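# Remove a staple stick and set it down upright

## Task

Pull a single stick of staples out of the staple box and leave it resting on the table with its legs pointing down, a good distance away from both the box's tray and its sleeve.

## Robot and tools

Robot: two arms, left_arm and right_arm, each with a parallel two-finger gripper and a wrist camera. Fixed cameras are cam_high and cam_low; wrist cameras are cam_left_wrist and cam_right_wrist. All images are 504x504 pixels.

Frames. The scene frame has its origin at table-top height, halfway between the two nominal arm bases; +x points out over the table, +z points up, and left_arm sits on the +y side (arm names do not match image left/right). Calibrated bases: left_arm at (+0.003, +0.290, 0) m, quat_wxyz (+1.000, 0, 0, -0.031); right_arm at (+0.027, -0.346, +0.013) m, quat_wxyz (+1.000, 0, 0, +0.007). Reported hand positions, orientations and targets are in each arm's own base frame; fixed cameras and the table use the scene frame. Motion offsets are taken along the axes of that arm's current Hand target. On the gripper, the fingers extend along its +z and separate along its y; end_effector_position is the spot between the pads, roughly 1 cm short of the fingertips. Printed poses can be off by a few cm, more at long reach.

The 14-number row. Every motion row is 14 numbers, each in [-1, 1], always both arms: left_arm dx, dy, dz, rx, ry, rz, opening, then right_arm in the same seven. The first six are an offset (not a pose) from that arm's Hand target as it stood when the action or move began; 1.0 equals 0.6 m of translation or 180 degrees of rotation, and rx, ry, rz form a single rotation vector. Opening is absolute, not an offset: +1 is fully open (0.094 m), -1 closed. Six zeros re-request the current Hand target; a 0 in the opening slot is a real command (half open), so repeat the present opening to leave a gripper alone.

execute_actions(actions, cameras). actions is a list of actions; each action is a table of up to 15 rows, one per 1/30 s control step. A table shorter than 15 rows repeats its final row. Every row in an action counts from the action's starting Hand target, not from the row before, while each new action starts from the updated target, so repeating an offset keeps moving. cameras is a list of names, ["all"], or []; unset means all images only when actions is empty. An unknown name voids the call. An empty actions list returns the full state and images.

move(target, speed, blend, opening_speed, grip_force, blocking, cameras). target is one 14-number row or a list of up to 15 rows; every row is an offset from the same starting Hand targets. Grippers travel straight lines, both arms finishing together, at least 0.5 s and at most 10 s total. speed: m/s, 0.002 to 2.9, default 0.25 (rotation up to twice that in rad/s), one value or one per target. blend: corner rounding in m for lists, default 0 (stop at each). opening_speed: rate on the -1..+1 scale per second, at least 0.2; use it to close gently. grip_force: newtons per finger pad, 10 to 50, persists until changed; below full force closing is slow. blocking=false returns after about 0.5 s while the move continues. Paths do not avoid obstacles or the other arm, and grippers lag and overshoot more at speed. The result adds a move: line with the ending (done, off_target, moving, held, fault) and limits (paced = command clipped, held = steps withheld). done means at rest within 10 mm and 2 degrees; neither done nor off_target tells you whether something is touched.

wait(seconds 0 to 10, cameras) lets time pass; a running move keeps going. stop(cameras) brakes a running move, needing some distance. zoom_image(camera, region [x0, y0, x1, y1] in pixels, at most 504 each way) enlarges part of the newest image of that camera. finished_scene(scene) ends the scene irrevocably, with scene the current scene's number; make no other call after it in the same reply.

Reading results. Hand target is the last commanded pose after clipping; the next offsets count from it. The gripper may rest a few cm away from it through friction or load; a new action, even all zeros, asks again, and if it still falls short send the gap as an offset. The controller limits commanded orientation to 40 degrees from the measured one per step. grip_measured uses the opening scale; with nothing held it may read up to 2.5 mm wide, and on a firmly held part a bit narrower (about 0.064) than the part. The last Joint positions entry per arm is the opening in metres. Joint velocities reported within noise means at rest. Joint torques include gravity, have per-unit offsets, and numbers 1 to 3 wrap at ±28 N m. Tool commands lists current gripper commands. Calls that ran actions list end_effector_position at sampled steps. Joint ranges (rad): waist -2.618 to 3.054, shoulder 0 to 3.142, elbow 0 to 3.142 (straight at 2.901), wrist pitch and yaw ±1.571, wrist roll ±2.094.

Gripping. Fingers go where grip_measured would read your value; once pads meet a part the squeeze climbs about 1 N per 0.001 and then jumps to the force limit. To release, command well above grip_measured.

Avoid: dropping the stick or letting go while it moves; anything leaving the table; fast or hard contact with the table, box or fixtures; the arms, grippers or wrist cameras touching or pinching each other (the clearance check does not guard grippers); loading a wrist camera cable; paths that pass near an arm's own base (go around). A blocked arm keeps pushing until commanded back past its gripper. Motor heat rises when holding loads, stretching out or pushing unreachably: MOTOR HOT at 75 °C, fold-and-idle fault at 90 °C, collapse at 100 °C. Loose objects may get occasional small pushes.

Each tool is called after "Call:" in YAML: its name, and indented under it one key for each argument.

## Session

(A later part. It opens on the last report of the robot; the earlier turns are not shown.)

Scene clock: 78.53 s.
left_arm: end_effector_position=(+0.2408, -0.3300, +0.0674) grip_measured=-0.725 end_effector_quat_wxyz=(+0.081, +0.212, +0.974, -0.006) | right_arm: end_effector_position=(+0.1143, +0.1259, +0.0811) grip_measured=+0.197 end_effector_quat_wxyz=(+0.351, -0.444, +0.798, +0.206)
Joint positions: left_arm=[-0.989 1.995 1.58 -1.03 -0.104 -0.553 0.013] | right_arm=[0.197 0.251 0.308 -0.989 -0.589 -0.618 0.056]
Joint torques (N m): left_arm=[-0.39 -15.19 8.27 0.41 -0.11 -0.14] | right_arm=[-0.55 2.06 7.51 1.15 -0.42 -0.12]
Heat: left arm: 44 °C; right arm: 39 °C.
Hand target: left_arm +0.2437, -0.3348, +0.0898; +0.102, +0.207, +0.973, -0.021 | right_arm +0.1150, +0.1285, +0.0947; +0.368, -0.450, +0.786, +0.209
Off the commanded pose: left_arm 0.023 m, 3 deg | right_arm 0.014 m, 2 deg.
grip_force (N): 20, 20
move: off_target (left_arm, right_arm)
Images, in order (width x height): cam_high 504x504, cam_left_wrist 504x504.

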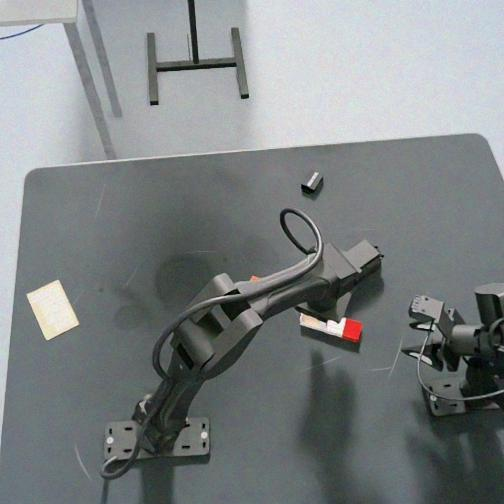

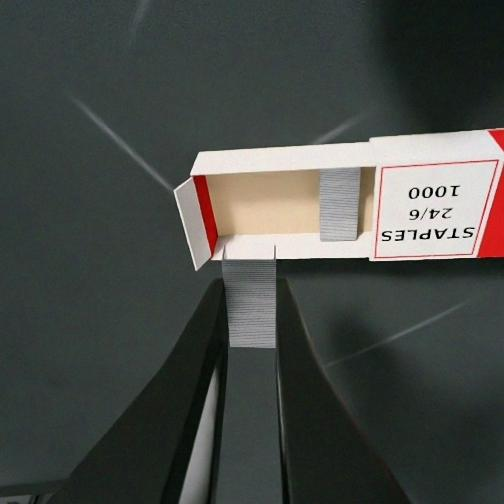

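Call:
move:
  target:
    - [0.196,0,-0.042,0,0,0,-0.88,0,0,0,0,0,0,0.2]
    - [0.2085,0,0.030,0,0,0,-0.88,0,0,0,0,0,0,0.2]
  blend: 0.01
  speed: [0.2,0.08]
  cameras: ["cam_left_wrist","cam_high"]

Scene clock: 81.73 s.
left_arm: end_effector_position=(+0.1308, -0.2882, +0.0517) grip_measured=-0.725 end_effector_quat_wxyz=(+0.095, +0.214, +0.972, -0.031) | right_arm: end_effector_position=(+0.1143, +0.1259, +0.0811) grip_measured=+0.197 end_effector_quat_wxyz=(+0.351, -0.444, +0.798, +0.206)
Joint positions: left_arm=[-1.22 1.644 1.064 -0.835 -0.126 -0.776 0.013] | right_arm=[0.197 0.251 0.308 -0.989 -0.589 -0.618 0.056]
Joint torques (N m): left_arm=[0.17 -6.05 5.46 0.72 -0.27 -0.15] | right_arm=[-0.59 2.09 7.51 1.15 -0.44 -0.13]
Heat: left arm: 44 °C; right arm: 39 °C.
Hand target: left_arm +0.1352, -0.2863, +0.0461; +0.102, +0.207, +0.973, -0.021 | right_arm +0.1150, +0.1285, +0.0947; +0.368, -0.450, +0.786, +0.209
Off the commanded pose: left_arm 0.007 m, 2 deg | right_arm 0.014 m, 2 deg.
grip_force (N): 20, 20
move: off_target (right_arm)
Images, in order (width x height): cam_high 504x504, cam_left_wrist 504x504.

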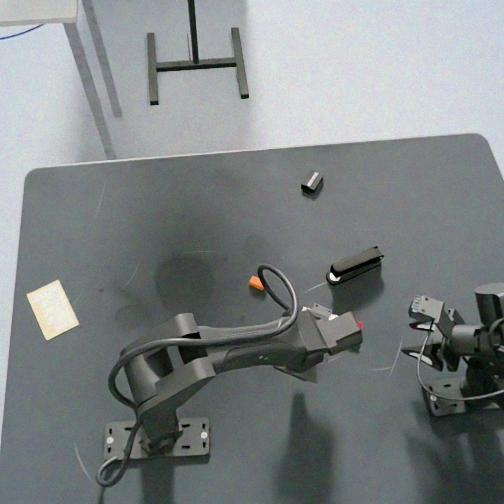

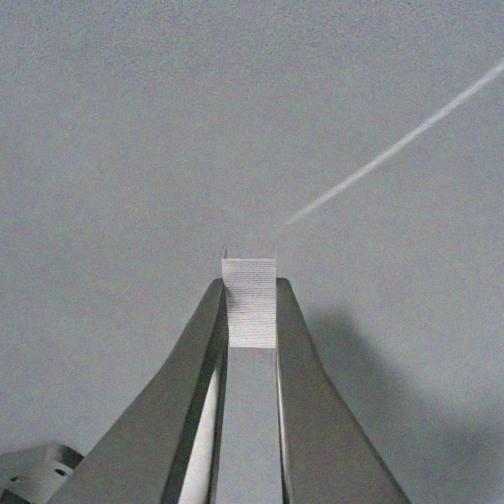

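Call:
move:
  target: [0.0125,0,0.060,0,0,0,-0.88,0,0,0,0,0,0,0.2]
  speed: 0.04
  cameras: ["cam_left_wrist"]

Scene clock: 83.70 s.
left_arm: end_effector_position=(+0.1322, -0.2904, +0.0185) grip_measured=-0.725 end_effector_quat_wxyz=(+0.099, +0.214, +0.971, -0.034) | right_arm: end_effector_position=(+0.1143, +0.1259, +0.0811) grip_measured=+0.197 end_effector_quat_wxyz=(+0.351, -0.444, +0.798, +0.206)
Joint positions: left_arm=[-1.22 1.698 0.979 -0.686 -0.129 -0.776 0.013] | right_arm=[0.197 0.251 0.308 -0.989 -0.589 -0.618 0.056]
Joint torques (N m): left_arm=[0.24 -5.63 4.7 0.75 -0.24 -0.14] | right_arm=[-0.59 2.07 7.51 1.15 -0.44 -0.12]
Heat: left arm: 44 °C; right arm: 39 °C.
Hand target: left_arm +0.1354, -0.2864, +0.0094; +0.102, +0.207, +0.973, -0.021 | right_arm +0.1150, +0.1285, +0.0947; +0.368, -0.450, +0.786, +0.209
Off the commanded pose: left_arm 0.011 m, 2 deg | right_arm 0.014 m, 2 deg.
grip_force (N): 20, 20
move: off_target (left_arm, right_arm)
Images, in order (width x height): cam_left_wrist 504x504.

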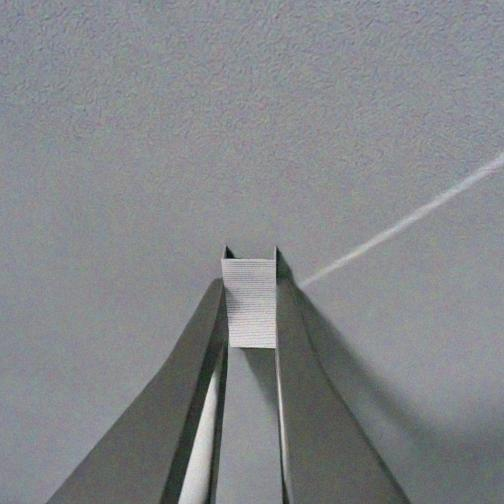

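Call:
move:
  target: [0.0017,0,0.0085,0,0,0,-0.88,0,0,0,0,0,0,0.2]
  speed: 0.03
  cameras: ["cam_left_wrist"]

Call:
zoom_image:
  camera: "cam_left_wrist"
  region: [150, 180, 350, 380]

Scene clock: 85.43 s.
left_arm: end_effector_position=(+0.1342, -0.2935, +0.0183) grip_measured=-0.725 end_effector_quat_wxyz=(+0.105, +0.213, +0.971, -0.040) | right_arm: end_effector_position=(+0.1143, +0.1259, +0.0811) grip_measured=+0.197 end_effector_quat_wxyz=(+0.351, -0.444, +0.798, +0.206)
Joint positions: left_arm=[-1.22 1.698 0.975 -0.665 -0.134 -0.776 0.013] | right_arm=[0.197 0.251 0.308 -0.989 -0.589 -0.618 0.056]
Joint torques (N m): left_arm=[0.23 -4.78 4.12 0.8 -0.2 -0.14] | right_arm=[-0.54 2.04 7.49 1.15 -0.43 -0.13]
Heat: left arm: 44 °C; right arm: 39 °C.
Hand target: left_arm +0.1355, -0.2865, +0.0042; +0.102, +0.207, +0.973, -0.021 | right_arm +0.1150, +0.1285, +0.0947; +0.368, -0.450, +0.786, +0.209
Off the commanded pose: left_arm 0.016 m, 2 deg | right_arm 0.014 m, 2 deg.
grip_force (N): 20, 20
move: off_target (left_arm, right_arm)
Images, in order (width x height): cam_left_wrist 504x504.

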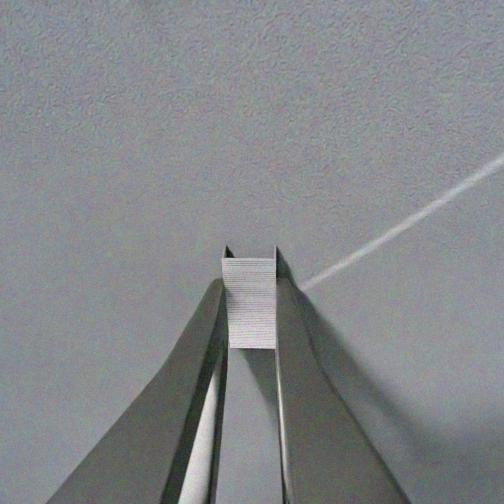

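Scaled by 2.520 from the camera's 504x504 image, which has a finer 720x720 frame.

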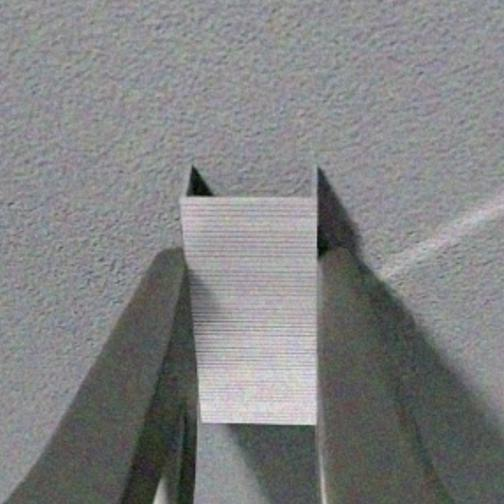

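Call:
move:
  target:
    - [-0.0035,0,-0.016,0,0,0,-0.88,0,0,0,0,0,0,0.2]
    - [-0.0035,0,-0.016,0,0,0,-0.55,0,0,0,0,0,0,0.2]
    - [-0.035,0,-0.163,0,0,0,-0.55,0,0,0,0,0,0,0.2]
  speed: [0.03,0.1,0.15]
  cameras: ["cam_left_wrist","cam_high"]

Call:
zoom_image:
  camera: "cam_left_wrist"
  region: [150, 180, 350, 380]

Scene clock: 88.77 s.
left_arm: end_effector_position=(+0.1314, -0.2851, +0.0911) grip_measured=-0.552 end_effector_quat_wxyz=(+0.088, +0.216, +0.972, -0.012) | right_arm: end_effector_position=(+0.1143, +0.1259, +0.0811) grip_measured=+0.197 end_effector_quat_wxyz=(+0.351, -0.444, +0.798, +0.206)
Joint positions: left_arm=[-1.22 1.632 1.218 -1.041 -0.135 -0.776 0.021] | right_arm=[0.197 0.251 0.308 -0.989 -0.589 -0.618 0.056]
Joint torques (N m): left_arm=[0.27 -10.07 7.98 0.37 -0.18 -0.13] | right_arm=[-0.58 2.06 7.47 1.14 -0.44 -0.14]
Heat: left arm: 44 °C; right arm: 39 °C.
Hand target: left_arm +0.1357, -0.2866, +0.1042; +0.102, +0.207, +0.973, -0.021 | right_arm +0.1150, +0.1285, +0.0947; +0.368, -0.450, +0.786, +0.209
Off the commanded pose: left_arm 0.014 m, 2 deg | right_arm 0.014 m, 2 deg.
grip_force (N): 20, 20
move: off_target (left_arm, right_arm)
Images, in order (width x height): cam_high 504x504, cam_left_wrist 504x504.

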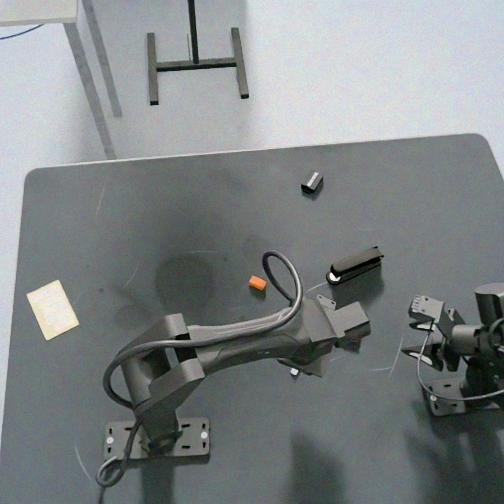

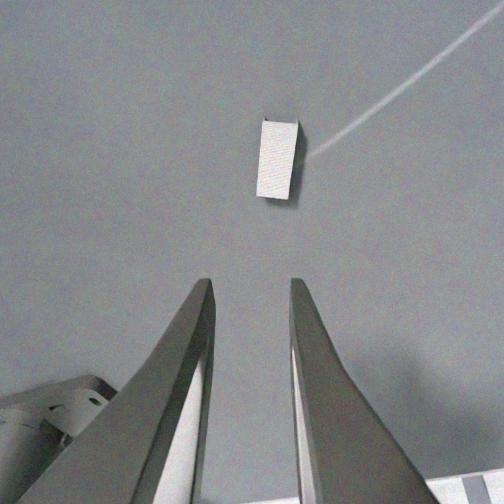

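Scaled by 2.520 from the camera's 504x504 image, which has a finer 720x720 frame.

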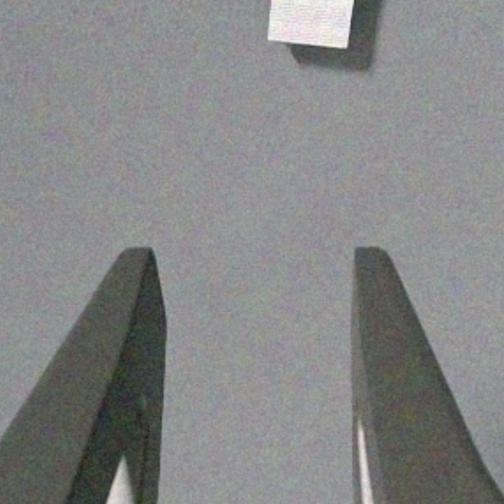

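Call:
finished_scene:
  scene: 2

The scene is finished: the task was done.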